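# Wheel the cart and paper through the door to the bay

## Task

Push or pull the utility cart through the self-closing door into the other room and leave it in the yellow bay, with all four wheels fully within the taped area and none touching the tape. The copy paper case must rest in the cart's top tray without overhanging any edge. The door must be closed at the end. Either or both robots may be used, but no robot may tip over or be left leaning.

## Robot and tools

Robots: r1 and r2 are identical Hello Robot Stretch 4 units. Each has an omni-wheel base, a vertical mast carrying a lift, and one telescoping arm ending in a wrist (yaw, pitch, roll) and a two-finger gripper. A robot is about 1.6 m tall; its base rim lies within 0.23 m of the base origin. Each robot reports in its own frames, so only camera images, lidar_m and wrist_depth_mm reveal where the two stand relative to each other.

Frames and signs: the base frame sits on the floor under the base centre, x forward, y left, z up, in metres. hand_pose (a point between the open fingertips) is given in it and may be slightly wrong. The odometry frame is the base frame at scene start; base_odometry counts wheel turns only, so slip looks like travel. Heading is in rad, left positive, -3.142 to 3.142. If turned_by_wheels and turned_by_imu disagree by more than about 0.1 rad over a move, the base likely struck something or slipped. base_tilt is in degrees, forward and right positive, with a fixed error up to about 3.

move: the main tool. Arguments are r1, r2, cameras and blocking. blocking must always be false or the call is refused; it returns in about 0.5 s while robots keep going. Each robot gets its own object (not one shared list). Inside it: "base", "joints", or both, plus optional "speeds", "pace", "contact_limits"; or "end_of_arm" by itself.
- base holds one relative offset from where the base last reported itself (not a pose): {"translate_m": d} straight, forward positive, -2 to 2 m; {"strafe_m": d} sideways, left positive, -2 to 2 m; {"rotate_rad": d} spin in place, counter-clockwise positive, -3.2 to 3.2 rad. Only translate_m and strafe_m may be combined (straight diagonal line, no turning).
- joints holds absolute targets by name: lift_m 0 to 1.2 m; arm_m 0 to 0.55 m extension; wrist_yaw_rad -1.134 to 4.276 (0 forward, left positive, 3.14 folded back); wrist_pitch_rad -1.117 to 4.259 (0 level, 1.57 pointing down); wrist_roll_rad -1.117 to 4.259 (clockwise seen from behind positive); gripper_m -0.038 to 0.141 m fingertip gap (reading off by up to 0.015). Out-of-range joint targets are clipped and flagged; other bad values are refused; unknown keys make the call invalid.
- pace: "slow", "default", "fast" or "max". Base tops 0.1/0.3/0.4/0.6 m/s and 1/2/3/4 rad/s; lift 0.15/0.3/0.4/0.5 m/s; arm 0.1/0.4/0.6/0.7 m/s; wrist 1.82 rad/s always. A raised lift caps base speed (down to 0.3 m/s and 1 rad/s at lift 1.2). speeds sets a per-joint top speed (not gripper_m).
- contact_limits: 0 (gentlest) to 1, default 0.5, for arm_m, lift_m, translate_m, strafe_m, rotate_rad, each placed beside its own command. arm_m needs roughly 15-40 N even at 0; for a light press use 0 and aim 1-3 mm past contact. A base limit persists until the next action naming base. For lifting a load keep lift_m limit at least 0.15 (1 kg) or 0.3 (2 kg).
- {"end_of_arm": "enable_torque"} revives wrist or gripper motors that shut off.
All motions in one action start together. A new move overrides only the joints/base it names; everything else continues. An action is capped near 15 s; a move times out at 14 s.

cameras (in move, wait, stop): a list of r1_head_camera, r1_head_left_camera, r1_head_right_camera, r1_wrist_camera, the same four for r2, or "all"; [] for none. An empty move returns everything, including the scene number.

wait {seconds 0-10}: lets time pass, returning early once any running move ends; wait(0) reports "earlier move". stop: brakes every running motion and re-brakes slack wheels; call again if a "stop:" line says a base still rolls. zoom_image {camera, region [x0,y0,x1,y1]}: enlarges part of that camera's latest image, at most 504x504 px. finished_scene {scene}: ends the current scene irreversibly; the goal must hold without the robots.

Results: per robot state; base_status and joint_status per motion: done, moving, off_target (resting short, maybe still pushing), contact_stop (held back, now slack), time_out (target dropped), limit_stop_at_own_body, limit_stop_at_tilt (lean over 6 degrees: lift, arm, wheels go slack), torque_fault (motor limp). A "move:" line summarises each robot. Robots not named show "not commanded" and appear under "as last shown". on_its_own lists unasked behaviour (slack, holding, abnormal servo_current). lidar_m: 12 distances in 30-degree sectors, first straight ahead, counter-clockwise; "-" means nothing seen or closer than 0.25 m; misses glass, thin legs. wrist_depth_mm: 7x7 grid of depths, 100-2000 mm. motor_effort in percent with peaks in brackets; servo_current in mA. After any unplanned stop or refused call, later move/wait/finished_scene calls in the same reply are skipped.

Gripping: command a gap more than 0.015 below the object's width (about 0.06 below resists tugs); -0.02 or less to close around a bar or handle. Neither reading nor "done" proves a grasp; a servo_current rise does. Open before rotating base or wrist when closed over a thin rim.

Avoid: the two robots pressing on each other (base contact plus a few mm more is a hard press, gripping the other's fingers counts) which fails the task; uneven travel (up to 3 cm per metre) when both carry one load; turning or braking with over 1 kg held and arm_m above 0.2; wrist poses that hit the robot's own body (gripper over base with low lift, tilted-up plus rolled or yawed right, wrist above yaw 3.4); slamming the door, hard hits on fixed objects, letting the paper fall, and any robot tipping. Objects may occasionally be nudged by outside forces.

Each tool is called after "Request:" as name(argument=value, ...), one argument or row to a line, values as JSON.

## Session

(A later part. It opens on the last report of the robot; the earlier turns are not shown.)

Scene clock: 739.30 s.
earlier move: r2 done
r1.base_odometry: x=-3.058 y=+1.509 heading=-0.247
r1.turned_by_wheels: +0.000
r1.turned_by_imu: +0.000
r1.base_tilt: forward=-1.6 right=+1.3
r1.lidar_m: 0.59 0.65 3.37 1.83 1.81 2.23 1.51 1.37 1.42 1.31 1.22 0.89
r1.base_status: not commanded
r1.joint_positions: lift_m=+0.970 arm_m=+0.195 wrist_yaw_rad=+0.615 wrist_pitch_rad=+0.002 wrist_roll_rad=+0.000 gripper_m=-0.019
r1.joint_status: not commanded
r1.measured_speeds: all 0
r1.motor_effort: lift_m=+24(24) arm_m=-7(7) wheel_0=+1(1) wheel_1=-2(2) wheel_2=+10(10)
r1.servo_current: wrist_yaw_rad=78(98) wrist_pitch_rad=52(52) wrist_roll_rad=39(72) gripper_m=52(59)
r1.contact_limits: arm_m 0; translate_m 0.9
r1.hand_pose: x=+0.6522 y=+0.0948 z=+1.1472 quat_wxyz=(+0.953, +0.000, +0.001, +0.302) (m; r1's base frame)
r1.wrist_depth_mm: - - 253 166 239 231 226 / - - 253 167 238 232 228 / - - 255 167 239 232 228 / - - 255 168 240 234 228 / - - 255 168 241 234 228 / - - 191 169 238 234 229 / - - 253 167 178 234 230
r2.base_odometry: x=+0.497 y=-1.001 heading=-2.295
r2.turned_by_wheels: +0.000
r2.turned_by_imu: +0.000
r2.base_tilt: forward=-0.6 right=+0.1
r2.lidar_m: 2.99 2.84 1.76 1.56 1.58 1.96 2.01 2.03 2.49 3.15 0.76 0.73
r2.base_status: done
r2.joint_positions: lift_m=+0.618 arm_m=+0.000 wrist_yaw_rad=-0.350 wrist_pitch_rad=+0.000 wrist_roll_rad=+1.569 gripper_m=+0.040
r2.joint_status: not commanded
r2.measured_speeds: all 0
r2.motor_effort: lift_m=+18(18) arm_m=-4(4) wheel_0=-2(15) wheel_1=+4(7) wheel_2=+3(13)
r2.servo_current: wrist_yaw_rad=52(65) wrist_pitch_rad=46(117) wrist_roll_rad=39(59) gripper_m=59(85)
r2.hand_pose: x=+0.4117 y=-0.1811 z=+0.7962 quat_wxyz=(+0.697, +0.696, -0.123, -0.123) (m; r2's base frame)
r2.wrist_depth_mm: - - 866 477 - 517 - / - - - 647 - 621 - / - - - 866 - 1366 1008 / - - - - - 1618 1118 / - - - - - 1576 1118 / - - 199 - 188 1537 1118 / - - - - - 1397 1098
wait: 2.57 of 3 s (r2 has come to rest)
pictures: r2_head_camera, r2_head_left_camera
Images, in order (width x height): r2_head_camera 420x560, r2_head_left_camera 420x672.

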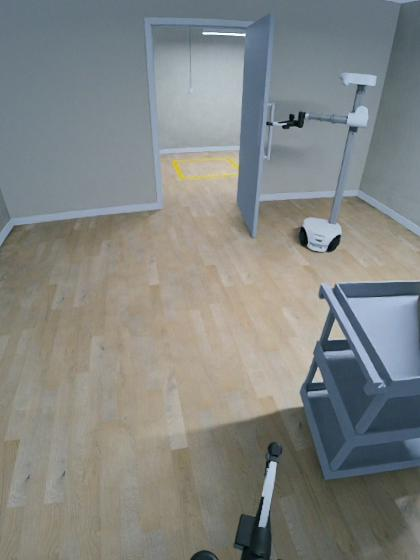

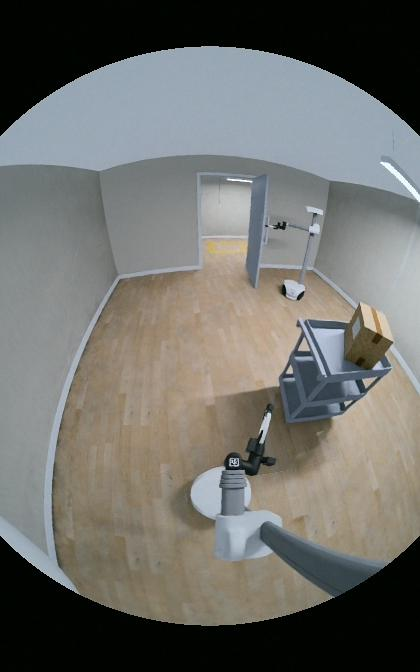

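Request:
move(
  blocking=false,
  r2={"base":{"translate_m":0.93,"strafe_m":0.4},"joints":{"wrist_yaw_rad":0.0,"gripper_m":0.141}},
)

Request:
wait(
  seconds=6,
)

Request:
wait(
  seconds=3,
)

Request:
move(
  blocking=false,
  r2={"base":{"rotate_rad":-2.79}},
)

Request:
wait(
  seconds=4,
  cameras=["r2_head_camera","r2_head_left_camera","r2_head_right_camera"],
)

Scene clock: 774.97 s.
move: r2 moving
r1: as last shown
r1.base_tilt: forward=-1.6 right=+1.2
r1.lidar_m: 0.58 0.67 3.39 1.84 1.77 2.27 1.48 1.39 1.41 1.32 1.21 0.87
r1.motor_effort: lift_m=+24(24) arm_m=-6(7) wheel_0=+1(1) wheel_1=-2(2) wheel_2=+10(10)
r1.servo_current: wrist_yaw_rad=72(91) wrist_pitch_rad=39(46) wrist_roll_rad=39(65) gripper_m=52(59)
r1.contact_limits: arm_m 0; translate_m 0.9
r1.wrist_depth_mm: - - 254 166 238 232 226 / - - 253 167 238 232 227 / - - 254 167 239 232 227 / - - 255 167 239 233 229 / - - 255 168 240 234 229 / - - 191 169 239 234 229 / - - 254 166 178 231 230
r2.base_odometry: x=+0.487 y=-1.034 heading=-2.294
r2.turned_by_wheels: +0.000
r2.turned_by_imu: +0.001
r2.base_tilt: forward=-0.7 right=+0.0
r2.lidar_m: 2.99 2.79 1.78 1.55 1.58 1.97 2.05 2.08 2.50 3.14 0.75 0.70
r2.base_status: translate_m moving; strafe_m moving
r2.joint_positions: lift_m=+0.618 arm_m=+0.000 wrist_yaw_rad=-0.006 wrist_pitch_rad=+0.000 wrist_roll_rad=+1.569 gripper_m=+0.060
r2.joint_status: wrist_yaw_rad moving; gripper_m moving
r2.measured_speeds: translate_m=+0.121 strafe_m=+0.052 rotate_rad=+0.003 lift_m=+0.000 arm_m=+0.000 wrist_yaw_rad=+0.154 wrist_pitch_rad=+0.000 wrist_roll_rad=+0.000
r2.motor_effort: lift_m=+18(18) arm_m=-4(4) wheel_0=+2(7) wheel_1=+9(10) wheel_2=-11(12)
r2.servo_current: wrist_yaw_rad=52(98) wrist_pitch_rad=46(46) wrist_roll_rad=46(59) gripper_m=98(98)
r2.hand_pose: x=+0.4588 y=-0.0891 z=+0.7962 quat_wxyz=(+0.708, +0.707, -0.002, -0.002) (m; r2's base frame)
r2.wrist_depth_mm: - - - - - 1576 1098 / - - - - - 1576 1098 / - - - - - 1618 1118 / - - - - - 1618 1118 / - - - - - 1618 1098 / - - 193 - 190 1499 1118 / - - - - - 1576 1118
pictures: none

Scene clock: 779.23 s.
earlier move: r2 done
r1.base_odometry: x=-3.058 y=+1.509 heading=-0.247
r1.turned_by_wheels: +0.000
r1.turned_by_imu: +0.000
r1.base_tilt: forward=-1.6 right=+1.3
r1.lidar_m: 0.59 0.65 2.23 1.80 1.80 2.22 1.50 1.38 1.42 1.31 1.23 0.89
r1.base_status: not commanded
r1.joint_positions: lift_m=+0.970 arm_m=+0.195 wrist_yaw_rad=+0.615 wrist_pitch_rad=+0.002 wrist_roll_rad=+0.000 gripper_m=-0.019
r1.joint_status: not commanded
r1.measured_speeds: all 0
r1.motor_effort: lift_m=+24(24) arm_m=-7(7) wheel_0=+1(1) wheel_1=-2(2) wheel_2=+10(10)
r1.servo_current: wrist_yaw_rad=78(104) wrist_pitch_rad=39(52) wrist_roll_rad=39(72) gripper_m=59(59)
r1.contact_limits: arm_m 0; translate_m 0.9
r1.hand_pose: x=+0.6522 y=+0.0948 z=+1.1472 quat_wxyz=(+0.953, +0.000, +0.001, +0.302) (m; r1's base frame)
r1.wrist_depth_mm: - - 252 166 237 230 227 / - - 253 167 239 231 226 / - - 254 167 239 232 228 / - - 254 167 240 235 228 / - - 256 168 241 234 229 / - - 191 169 238 234 229 / - - 254 167 178 232 229
r2.base_odometry: x=+0.181 y=-1.963 heading=-2.295
r2.turned_by_wheels: +0.000
r2.turned_by_imu: +0.002
r2.base_tilt: forward=-0.7 right=+0.0
r2.lidar_m: 2.80 2.41 1.54 1.36 1.38 1.68 3.00 3.02 0.91 0.87 2.40 2.25
r2.base_status: done
r2.joint_positions: lift_m=+0.618 arm_m=+0.000 wrist_yaw_rad=-0.003 wrist_pitch_rad=+0.000 wrist_roll_rad=+1.569 gripper_m=+0.141
r2.joint_status: all done
r2.measured_speeds: all 0
r2.motor_effort: lift_m=+18(18) arm_m=-4(4) wheel_0=+2(9) wheel_1=+2(11) wheel_2=-4(14)
r2.servo_current: wrist_yaw_rad=39(98) wrist_pitch_rad=39(46) wrist_roll_rad=39(65) gripper_m=46(124)
r2.hand_pose: x=+0.4590 y=-0.0882 z=+0.7962 quat_wxyz=(+0.708, +0.707, -0.001, -0.001) (m; r2's base frame)
r2.wrist_depth_mm: - - - - - 1537 1098 / - - - - - 1618 1078 / - - - - - 1618 1118 / - - - - - 1618 1118 / - - - - - 1499 1098 / - - - - - 1336 1098 / - - - - - 1756 1118
wait: 4.27 of 6 s (r2 has come to rest)
pictures: none

Scene clock: 782.23 s.
r1.base_odometry: x=-3.058 y=+1.509 heading=-0.247
r1.turned_by_wheels: +0.000
r1.turned_by_imu: +0.000
r1.base_tilt: forward=-1.6 right=+1.2
r1.lidar_m: 0.58 0.65 2.19 1.83 1.80 2.27 1.50 1.38 1.43 1.33 1.23 0.86
r1.base_status: not commanded
r1.joint_positions: lift_m=+0.970 arm_m=+0.195 wrist_yaw_rad=+0.615 wrist_pitch_rad=+0.002 wrist_roll_rad=+0.000 gripper_m=-0.019
r1.joint_status: not commanded
r1.measured_speeds: all 0
r1.motor_effort: lift_m=+24(24) arm_m=-7(7) wheel_0=+0(1) wheel_1=-1(2) wheel_2=+10(10)
r1.servo_current: wrist_yaw_rad=91(104) wrist_pitch_rad=46(52) wrist_roll_rad=46(72) gripper_m=52(59)
r1.contact_limits: arm_m 0; translate_m 0.9
r1.hand_pose: x=+0.6522 y=+0.0948 z=+1.1472 quat_wxyz=(+0.953, +0.000, +0.001, +0.302) (m; r1's base frame)
r1.wrist_depth_mm: - - 252 166 237 231 226 / - - 254 167 239 231 228 / - - 252 167 239 232 227 / - - 253 168 239 234 228 / - - 255 169 240 235 228 / - - 190 169 237 234 229 / - - 253 166 178 232 230
r2.base_odometry: x=+0.181 y=-1.963 heading=-2.295
r2.turned_by_wheels: +0.000
r2.turned_by_imu: +0.000
r2.base_tilt: forward=-0.6 right=+0.0
r2.lidar_m: 2.80 2.43 1.52 1.37 1.37 1.66 2.99 3.01 0.91 0.85 2.36 2.23
r2.base_status: done
r2.joint_positions: lift_m=+0.618 arm_m=+0.000 wrist_yaw_rad=-0.003 wrist_pitch_rad=+0.000 wrist_roll_rad=+1.569 gripper_m=+0.141
r2.joint_status: all done
r2.measured_speeds: all 0
r2.motor_effort: lift_m=+18(18) arm_m=-4(4) wheel_0=+3(9) wheel_1=+2(11) wheel_2=-4(14)
r2.servo_current: wrist_yaw_rad=59(98) wrist_pitch_rad=33(46) wrist_roll_rad=46(65) gripper_m=46(124)
r2.hand_pose: x=+0.4590 y=-0.0882 z=+0.7962 quat_wxyz=(+0.708, +0.707, -0.001, -0.001) (m; r2's base frame)
r2.wrist_depth_mm: - - - - - 1576 1078 / - - - - - 1576 1098 / - - - - - 1618 1098 / - - - - - 1576 1118 / - - - - - 1464 1098 / - - - - - 1308 1118 / - - - - - 1756 1118
wait: 3.00 s; at rest by 0.27 s
pictures: none

Scene clock: 782.73 s.
move: r2 moving
r1: as last shown
r1.lidar_m: 0.56 0.63 2.12 1.85 1.78 2.24 1.50 1.36 1.42 1.34 1.21 0.86
r1.motor_effort: lift_m=+24(24) arm_m=-7(7) wheel_0=+1(1) wheel_1=-2(2) wheel_2=+10(10)
r1.servo_current: wrist_yaw_rad=85(98) wrist_pitch_rad=39(46) wrist_roll_rad=33(59) gripper_m=52(59)
r1.contact_limits: arm_m 0; translate_m 0.9
r1.wrist_depth_mm: - - 251 166 237 230 227 / - - 253 167 238 231 227 / - - 253 167 239 232 228 / - - 254 168 239 234 229 / - - 254 168 241 234 229 / - - 191 170 238 234 229 / - - 253 167 178 233 229
r2.base_odometry: x=+0.181 y=-1.963 heading=-2.546
r2.turned_by_wheels: -0.252
r2.turned_by_imu: -0.244
r2.base_tilt: forward=-0.7 right=+0.1
r2.lidar_m: 2.26 2.79 1.79 1.39 1.35 1.49 2.22 2.99 3.21 0.87 0.87 2.35
r2.base_status: rotate_rad moving
r2.joint_positions: lift_m=+0.618 arm_m=+0.000 wrist_yaw_rad=-0.003 wrist_pitch_rad=+0.000 wrist_roll_rad=+1.569 gripper_m=+0.141
r2.joint_status: not commanded
r2.measured_speeds: translate_m=-0.002 strafe_m=-0.001 rotate_rad=-0.976 lift_m=+0.000 arm_m=+0.000 wrist_yaw_rad=+0.001 wrist_pitch_rad=+0.000 wrist_roll_rad=+0.000
r2.motor_effort: lift_m=+18(18) arm_m=-3(4) wheel_0=+10(11) wheel_1=+10(11) wheel_2=+10(12)
r2.servo_current: wrist_yaw_rad=46(59) wrist_pitch_rad=39(46) wrist_roll_rad=59(59) gripper_m=52(59)
r2.hand_pose: x=+0.4591 y=-0.0882 z=+0.7962 quat_wxyz=(+0.708, +0.707, -0.001, -0.001) (m; r2's base frame)
r2.wrist_depth_mm: - - - - - 1537 1078 / - - - - - 1576 1098 / - - - - - 1618 1078 / - - - - - 1618 1098 / - - - - - 1537 1118 / - - - - - 1308 1118 / - - - - - 1808 1118
pictures: none

Scene clock: 784.93 s.
earlier move: r2 done
r1.base_odometry: x=-3.058 y=+1.509 heading=-0.247
r1.turned_by_wheels: +0.000
r1.turned_by_imu: +0.000
r1.base_tilt: forward=-1.6 right=+1.3
r1.lidar_m: 0.58 0.64 2.31 1.82 1.80 2.23 1.48 1.39 1.42 1.31 1.22 0.88
r1.base_status: not commanded
r1.joint_positions: lift_m=+0.970 arm_m=+0.195 wrist_yaw_rad=+0.615 wrist_pitch_rad=+0.002 wrist_roll_rad=+0.000 gripper_m=-0.019
r1.joint_status: not commanded
r1.measured_speeds: all 0
r1.motor_effort: lift_m=+24(24) arm_m=-7(7) wheel_0=+1(1) wheel_1=-2(2) wheel_2=+10(10)
r1.servo_current: wrist_yaw_rad=72(117) wrist_pitch_rad=39(52) wrist_roll_rad=65(65) gripper_m=52(59)
r1.contact_limits: arm_m 0; translate_m 0.9
r1.hand_pose: x=+0.6522 y=+0.0948 z=+1.1472 quat_wxyz=(+0.953, +0.000, +0.001, +0.302) (m; r1's base frame)
r1.wrist_depth_mm: - - 253 166 237 231 227 / - - 254 167 238 231 227 / - - 255 167 239 233 227 / - - 254 167 239 235 227 / - - 254 168 240 234 228 / - - 191 169 238 234 229 / - - 254 166 179 232 229
r2.base_odometry: x=+0.181 y=-1.963 heading=+1.199
r2.turned_by_wheels: -2.538
r2.turned_by_imu: -2.470
r2.base_tilt: forward=-0.7 right=+0.1
r2.lidar_m: 3.00 3.36 0.86 3.38 2.26 2.50 2.81 1.65 1.35 1.36 1.52 2.44
r2.base_status: done
r2.joint_positions: lift_m=+0.618 arm_m=+0.000 wrist_yaw_rad=-0.003 wrist_pitch_rad=+0.000 wrist_roll_rad=+1.569 gripper_m=+0.141
r2.joint_status: not commanded
r2.measured_speeds: all 0
r2.motor_effort: lift_m=+18(18) arm_m=-4(4) wheel_0=+2(12) wheel_1=+3(11) wheel_2=+3(12)
r2.servo_current: wrist_yaw_rad=52(59) wrist_pitch_rad=39(46) wrist_roll_rad=46(59) gripper_m=46(59)
r2.hand_pose: x=+0.4591 y=-0.0881 z=+0.7962 quat_wxyz=(+0.708, +0.707, -0.001, -0.001) (m; r2's base frame)
r2.wrist_depth_mm: - - - - - 1576 1098 / - - - - - 1576 1078 / - - - - - 1618 1118 / - - - - - 1576 1098 / - - - - - 1499 1118 / - - - - - 1336 1118 / - - - - - 1708 1118
wait: 2.20 of 4 s (r2 has come to rest)
pictures: r2_head_camera, r2_head_left_camera, r2_head_right_camera
Images, in order (width x height): r2_head_camera 420x560, r2_head_left_camera 420x672, r2_head_right_camera 420x672.

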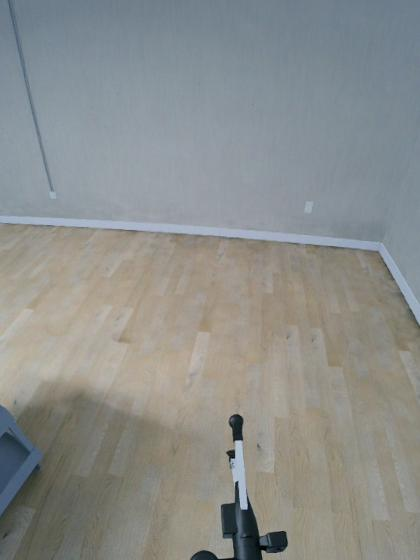

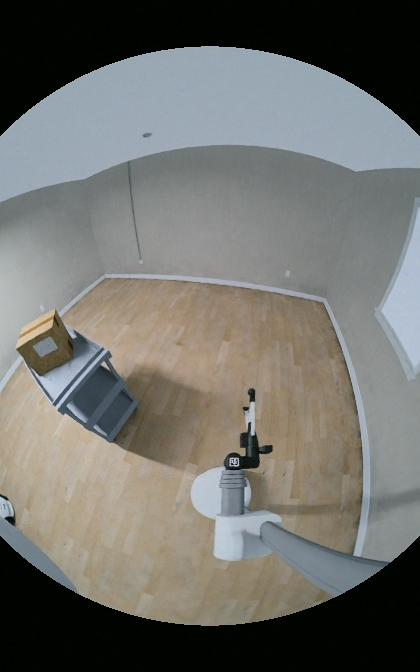

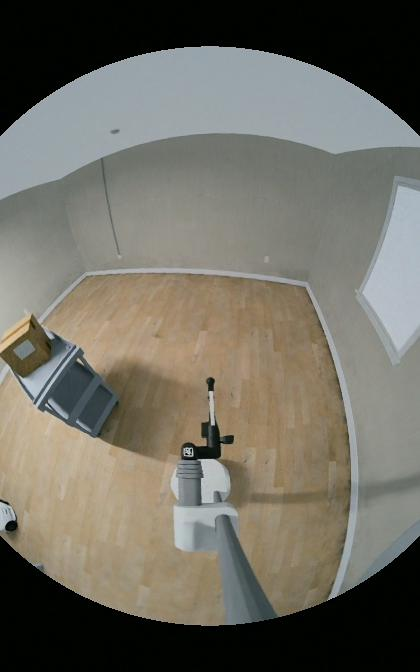

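Request:
move(
  blocking=false,
  r2={"base":{"rotate_rad":-0.08},"joints":{"wrist_yaw_rad":1.57,"arm_m":0.2,"lift_m":0.61}},
)

Request:
wait(
  seconds=2,
)

Request:
wait(
  seconds=0.4,
  cameras=["r2_wrist_camera","r2_head_left_camera"],
)

Scene clock: 795.03 s.
move: r2 moving
r1: as last shown
r1.lidar_m: 0.59 0.66 2.33 1.83 1.79 2.24 1.46 1.39 1.43 1.32 1.21 0.86
r1.servo_current: wrist_yaw_rad=98(104) wrist_pitch_rad=39(46) wrist_roll_rad=59(59) gripper_m=59(59)
r1.contact_limits: arm_m 0; translate_m 0.9
r1.wrist_depth_mm: - - 252 166 238 231 227 / - - 253 167 238 231 226 / - - 253 167 239 232 228 / - - 254 168 239 234 228 / - - 254 168 240 232 229 / - - 191 169 239 234 229 / - - 254 166 178 232 229
r2.base_odometry: x=+0.181 y=-1.963 heading=+1.120
r2.turned_by_wheels: -0.079
r2.turned_by_imu: -0.077
r2.base_tilt: forward=-0.7 right=+0.0
r2.lidar_m: 2.99 3.27 0.84 0.87 2.33 2.25 2.82 1.75 1.39 1.36 1.47 2.22
r2.base_status: rotate_rad moving
r2.joint_positions: lift_m=+0.610 arm_m=+0.051 wrist_yaw_rad=+0.561 wrist_pitch_rad=+0.000 wrist_roll_rad=+1.569 gripper_m=+0.141
r2.joint_status: lift_m moving; arm_m moving; wrist_yaw_rad moving
r2.measured_speeds: translate_m=+0.000 strafe_m=+0.000 rotate_rad=+0.000 lift_m=+0.000 arm_m=+0.195 wrist_yaw_rad=+1.737 wrist_pitch_rad=+0.000 wrist_roll_rad=+0.000
r2.motor_effort: lift_m=+11(18) arm_m=+6(13) wheel_0=+5(6) wheel_1=+1(9) wheel_2=+2(9)
r2.servo_current: wrist_yaw_rad=65(143) wrist_pitch_rad=39(46) wrist_roll_rad=46(52) gripper_m=52(52)
r2.hand_pose: x=+0.5121 y=+0.0794 z=+0.7886 quat_wxyz=(+0.680, +0.679, +0.196, +0.196) (m; r2's base frame)
r2.wrist_depth_mm: - - - - - 1499 1078 / - - - - - 1576 1078 / - - - - - 1576 1118 / - - - - - 1576 1098 / - - - - - 1499 1098 / - - - - - 1308 1118 / - - - - - 1708 1098
pictures: none

Scene clock: 796.23 s.
earlier move: r2 done
r1.base_odometry: x=-3.058 y=+1.509 heading=-0.247
r1.turned_by_wheels: +0.000
r1.turned_by_imu: +0.000
r1.base_tilt: forward=-1.5 right=+1.3
r1.lidar_m: 0.57 0.65 2.30 1.83 1.80 2.22 1.48 1.39 1.43 1.33 1.20 0.87
r1.base_status: not commanded
r1.joint_positions: lift_m=+0.970 arm_m=+0.195 wrist_yaw_rad=+0.615 wrist_pitch_rad=+0.002 wrist_roll_rad=+0.000 gripper_m=-0.019
r1.joint_status: not commanded
r1.measured_speeds: all 0
r1.motor_effort: lift_m=+24(24) arm_m=-7(7) wheel_0=+1(1) wheel_1=-2(2) wheel_2=+10(10)
r1.servo_current: wrist_yaw_rad=85(104) wrist_pitch_rad=52(52) wrist_roll_rad=52(72) gripper_m=52(59)
r1.contact_limits: arm_m 0; translate_m 0.9
r1.hand_pose: x=+0.6522 y=+0.0948 z=+1.1472 quat_wxyz=(+0.953, +0.000, +0.001, +0.302) (m; r1's base frame)
r1.wrist_depth_mm: - - 252 167 238 231 227 / - - 253 167 238 231 227 / - - 253 167 240 232 229 / - - 254 168 239 234 228 / - - 254 168 240 233 229 / - - 191 169 238 234 229 / - - 253 167 178 233 229
r2.base_odometry: x=+0.181 y=-1.963 heading=+1.120
r2.turned_by_wheels: +0.000
r2.turned_by_imu: +0.000
r2.base_tilt: forward=-0.7 right=+0.1
r2.lidar_m: 3.01 3.25 0.86 0.87 2.32 2.25 2.81 1.75 1.38 1.34 1.48 2.20
r2.base_status: done
r2.joint_positions: lift_m=+0.610 arm_m=+0.200 wrist_yaw_rad=+1.567 wrist_pitch_rad=+0.000 wrist_roll_rad=+1.569 gripper_m=+0.141
r2.joint_status: all done
r2.measured_speeds: all 0
r2.motor_effort: lift_m=+14(18) arm_m=+7(13) wheel_0=+2(6) wheel_1=+2(9) wheel_2=+3(9)
r2.servo_current: wrist_yaw_rad=52(156) wrist_pitch_rad=39(46) wrist_roll_rad=52(59) gripper_m=52(59)
r2.hand_pose: x=+0.4592 y=+0.2881 z=+0.7885 quat_wxyz=(+0.501, +0.501, +0.499, +0.499) (m; r2's base frame)
r2.wrist_depth_mm: - - - - - 1537 1060 / - - - - - 1576 1078 / - - 1098 - 1255 1308 - / - - 1042 - 1281 778 - / - - - - - 788 - / - - - 820 820 1308 1060 / - - - - - 1708 1098
wait: 1.20 of 2 s (r2 has come to rest)
pictures: none

Scene clock: 796.63 s.
r1.base_odometry: x=-3.058 y=+1.509 heading=-0.247
r1.turned_by_wheels: +0.000
r1.turned_by_imu: +0.000
r1.base_tilt: forward=-1.5 right=+1.3
r1.lidar_m: 0.58 0.67 2.33 1.85 1.80 2.22 1.49 1.39 1.42 1.32 1.21 0.88
r1.base_status: not commanded
r1.joint_positions: lift_m=+0.970 arm_m=+0.195 wrist_yaw_rad=+0.615 wrist_pitch_rad=+0.002 wrist_roll_rad=+0.000 gripper_m=-0.019
r1.joint_status: not commanded
r1.measured_speeds: all 0
r1.motor_effort: lift_m=+24(24) arm_m=-7(7) wheel_0=+0(1) wheel_1=-1(2) wheel_2=+10(10)
r1.servo_current: wrist_yaw_rad=91(104) wrist_pitch_rad=39(52) wrist_roll_rad=52(72) gripper_m=46(59)
r1.contact_limits: arm_m 0; translate_m 0.9
r1.hand_pose: x=+0.6522 y=+0.0948 z=+1.1472 quat_wxyz=(+0.953, +0.000, +0.001, +0.302) (m; r1's base frame)
r1.wrist_depth_mm: - - 252 166 238 231 227 / - - 254 167 238 232 226 / - - 255 167 239 232 226 / - - 254 168 239 234 228 / - - 254 168 240 234 228 / - - 191 169 239 234 228 / - - 254 166 178 232 230
r2.base_odometry: x=+0.181 y=-1.963 heading=+1.120
r2.turned_by_wheels: +0.000
r2.turned_by_imu: +0.000
r2.base_tilt: forward=-0.7 right=+0.0
r2.lidar_m: 3.00 3.24 0.84 0.87 2.35 2.25 2.80 1.78 1.38 1.34 1.50 2.24
r2.base_status: done
r2.joint_positions: lift_m=+0.610 arm_m=+0.200 wrist_yaw_rad=+1.567 wrist_pitch_rad=+0.000 wrist_roll_rad=+1.569 gripper_m=+0.141
r2.joint_status: all done
r2.measured_speeds: all 0
r2.motor_effort: lift_m=+14(18) arm_m=+7(13) wheel_0=+2(6) wheel_1=+2(9) wheel_2=+3(9)
r2.servo_current: wrist_yaw_rad=46(156) wrist_pitch_rad=33(46) wrist_roll_rad=46(59) gripper_m=52(59)
r2.hand_pose: x=+0.4592 y=+0.2881 z=+0.7885 quat_wxyz=(+0.501, +0.501, +0.499, +0.499) (m; r2's base frame)
r2.wrist_depth_mm: - - - - - 1537 1060 / - - - - - 1576 1078 / - - 1098 - 1255 1281 - / - - 1042 - 1308 778 - / - - - - - 778 - / - - - 820 820 1336 1060 / - - - - - 1756 1118
wait: 0.40 s; at rest by 0.27 s
pictures: r2_head_left_camera, r2_wrist_camera
Images, in order (width x height): r2_head_left_camera 420x672, r2_wrist_camera 616x392.

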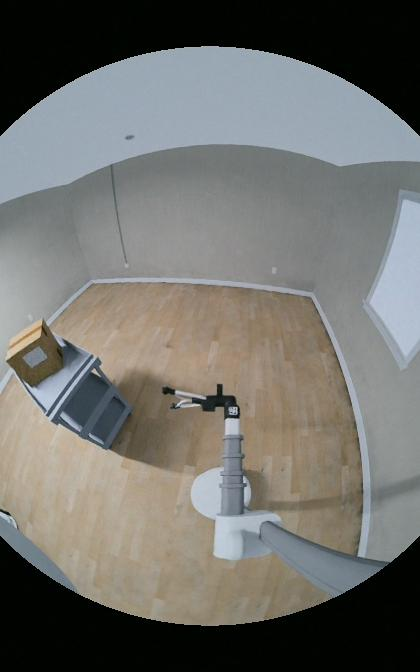

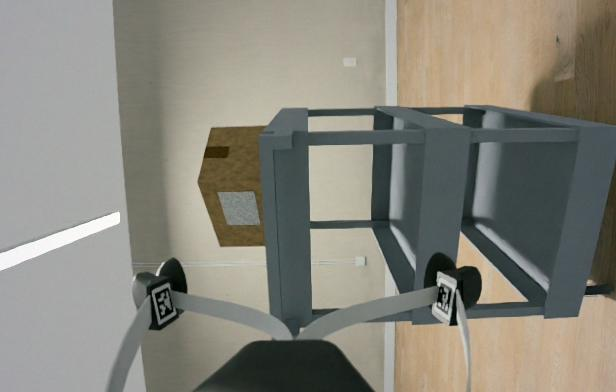

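Request:
move(
  blocking=false,
  r2={"base":{"translate_m":-0.055,"strafe_m":0.3},"joints":{"lift_m":0.618}},
)

Request:
wait(
  seconds=2.2,
)

Request:
wait(
  seconds=0.3,
  cameras=["r2_wrist_camera","r2_head_left_camera"],
)

Scene clock: 804.43 s.
move: r2 moving
r1: as last shown
r1.base_tilt: forward=-1.6 right=+1.3
r1.lidar_m: 0.57 0.62 2.28 1.82 1.80 2.25 1.47 1.38 1.42 1.35 1.20 0.85
r1.motor_effort: lift_m=+24(24) arm_m=-7(7) wheel_0=+1(1) wheel_1=-2(2) wheel_2=+10(10)
r1.servo_current: wrist_yaw_rad=78(98) wrist_pitch_rad=39(52) wrist_roll_rad=39(72) gripper_m=65(65)
r1.contact_limits: arm_m 0; translate_m 0.9
r1.wrist_depth_mm: - - 252 166 239 232 226 / - - 253 167 238 232 228 / - - 254 167 240 234 227 / - - 253 168 239 233 228 / - - 256 168 242 234 229 / - - 191 169 238 235 229 / - - 254 167 178 233 229
r2.base_odometry: x=+0.149 y=-1.954 heading=+1.120
r2.turned_by_wheels: +0.000
r2.turned_by_imu: +0.001
r2.base_tilt: forward=-0.6 right=+0.0
r2.lidar_m: 3.01 3.27 0.83 0.84 2.30 2.18 2.79 1.79 1.39 1.38 1.48 2.27
r2.base_status: translate_m moving; strafe_m moving
r2.joint_positions: lift_m=+0.618 arm_m=+0.200 wrist_yaw_rad=+1.567 wrist_pitch_rad=+0.000 wrist_roll_rad=+1.569 gripper_m=+0.141
r2.joint_status: lift_m moving
r2.measured_speeds: translate_m=-0.021 strafe_m=+0.129 rotate_rad=-0.004 lift_m=+0.000 arm_m=+0.000 wrist_yaw_rad=+0.000 wrist_pitch_rad=+0.000 wrist_roll_rad=+0.000
r2.motor_effort: lift_m=+22(22) arm_m=+7(7) wheel_0=-11(12) wheel_1=+10(11) wheel_2=+6(7)
r2.servo_current: wrist_yaw_rad=52(59) wrist_pitch_rad=46(46) wrist_roll_rad=59(59) gripper_m=59(59)
r2.hand_pose: x=+0.4592 y=+0.2881 z=+0.7960 quat_wxyz=(+0.501, +0.501, +0.499, +0.499) (m; r2's base frame)
r2.wrist_depth_mm: - - - - - 1576 1078 / - - - - - 1618 1098 / - - 1060 715 1281 715 - / - - 1042 750 1397 732 - / - - - 778 - 768 - / - - - 798 976 1281 1008 / - - - - - 1808 1118
pictures: none

Scene clock: 806.37 s.
earlier move: r2 done
r1.base_odometry: x=-3.058 y=+1.509 heading=-0.247
r1.turned_by_wheels: +0.000
r1.turned_by_imu: +0.000
r1.base_tilt: forward=-1.6 right=+1.2
r1.lidar_m: 0.58 0.65 2.06 1.85 1.79 2.21 1.47 1.39 1.40 1.34 1.21 0.89
r1.base_status: not commanded
r1.joint_positions: lift_m=+0.970 arm_m=+0.195 wrist_yaw_rad=+0.615 wrist_pitch_rad=+0.002 wrist_roll_rad=+0.000 gripper_m=-0.019
r1.joint_status: not commanded
r1.measured_speeds: all 0
r1.motor_effort: lift_m=+24(24) arm_m=-7(7) wheel_0=+1(1) wheel_1=-2(2) wheel_2=+10(10)
r1.servo_current: wrist_yaw_rad=91(104) wrist_pitch_rad=39(59) wrist_roll_rad=59(72) gripper_m=52(65)
r1.contact_limits: arm_m 0; translate_m 0.9
r1.hand_pose: x=+0.6522 y=+0.0948 z=+1.1472 quat_wxyz=(+0.953, +0.000, +0.001, +0.302) (m; r1's base frame)
r1.wrist_depth_mm: - - 253 166 237 232 226 / - - 253 167 239 232 226 / - - 254 167 240 232 228 / - - 253 167 239 234 228 / - - 255 168 240 234 229 / - - 191 169 238 234 229 / - - 253 167 178 232 229
r2.base_odometry: x=-0.113 y=-1.882 heading=+1.120
r2.turned_by_wheels: +0.000
r2.turned_by_imu: +0.000
r2.base_tilt: forward=-0.7 right=+0.1
r2.lidar_m: 3.08 0.71 0.61 3.09 2.05 2.00 2.72 2.11 1.68 1.65 1.81 2.70
r2.base_status: done
r2.joint_positions: lift_m=+0.618 arm_m=+0.200 wrist_yaw_rad=+1.567 wrist_pitch_rad=+0.000 wrist_roll_rad=+1.569 gripper_m=+0.141
r2.joint_status: all done
r2.measured_speeds: all 0
r2.motor_effort: lift_m=+21(22) arm_m=+7(8) wheel_0=-2(14) wheel_1=+2(11) wheel_2=+4(8)
r2.servo_current: wrist_yaw_rad=59(59) wrist_pitch_rad=39(46) wrist_roll_rad=52(59) gripper_m=52(59)
r2.hand_pose: x=+0.4591 y=+0.2881 z=+0.7960 quat_wxyz=(+0.501, +0.501, +0.499, +0.499) (m; r2's base frame)
r2.wrist_depth_mm: - - - - - 1464 991 / - - 750 436 1025 436 433 / - - 699 459 - 462 459 / - - 759 484 - 480 480 / - - - 512 - 504 - / - - 449 517 211 525 1060 / - - - - - 1499 1138
wait: 1.93 of 2.2 s (r2 has come to rest)
pictures: none

Scene clock: 806.67 s.
r1.base_odometry: x=-3.058 y=+1.509 heading=-0.247
r1.turned_by_wheels: +0.000
r1.turned_by_imu: +0.000
r1.base_tilt: forward=-1.6 right=+1.3
r1.lidar_m: 0.59 0.63 2.07 1.84 1.79 2.25 1.50 1.38 1.42 1.31 1.21 0.89
r1.base_status: not commanded
r1.joint_positions: lift_m=+0.970 arm_m=+0.195 wrist_yaw_rad=+0.615 wrist_pitch_rad=+0.002 wrist_roll_rad=+0.000 gripper_m=-0.019
r1.joint_status: not commanded
r1.measured_speeds: all 0
r1.motor_effort: lift_m=+24(24) arm_m=-6(7) wheel_0=+1(1) wheel_1=-2(2) wheel_2=+10(10)
r1.servo_current: wrist_yaw_rad=85(104) wrist_pitch_rad=46(59) wrist_roll_rad=65(72) gripper_m=59(65)
r1.contact_limits: arm_m 0; translate_m 0.9
r1.hand_pose: x=+0.6522 y=+0.0948 z=+1.1472 quat_wxyz=(+0.953, +0.000, +0.001, +0.302) (m; r1's base frame)
r1.wrist_depth_mm: - - 253 167 239 231 226 / - - 252 167 237 232 225 / - - 254 167 238 233 227 / - - 254 168 240 234 228 / - - 255 169 240 234 228 / - - 190 169 238 233 229 / - - 254 166 178 233 230
r2.base_odometry: x=-0.113 y=-1.882 heading=+1.120
r2.turned_by_wheels: +0.000
r2.turned_by_imu: +0.000
r2.base_tilt: forward=-0.7 right=+0.1
r2.lidar_m: 3.08 0.68 0.61 3.09 2.07 2.01 2.69 2.12 1.69 1.64 1.82 2.70
r2.base_status: done
r2.joint_positions: lift_m=+0.618 arm_m=+0.200 wrist_yaw_rad=+1.567 wrist_pitch_rad=+0.000 wrist_roll_rad=+1.569 gripper_m=+0.141
r2.joint_status: all done
r2.measured_speeds: all 0
r2.motor_effort: lift_m=+21(22) arm_m=+7(8) wheel_0=-3(14) wheel_1=+2(11) wheel_2=+4(8)
r2.servo_current: wrist_yaw_rad=46(59) wrist_pitch_rad=39(46) wrist_roll_rad=39(59) gripper_m=46(59)
r2.hand_pose: x=+0.4591 y=+0.2881 z=+0.7960 quat_wxyz=(+0.501, +0.501, +0.499, +0.499) (m; r2's base frame)
r2.wrist_depth_mm: - - - - - 1430 976 / - - 750 439 1008 430 436 / - - 691 462 - 462 455 / - - 741 484 - 480 477 / - - - 508 - 504 - / - - 452 525 211 521 1060 / - - - - - 1537 1118
wait: 0.30 s; at rest by 0.27 s
pictures: r2_head_left_camera, r2_wrist_camera
Images, in order (width x height): r2_head_left_camera 420x672, r2_wrist_camera 616x392.

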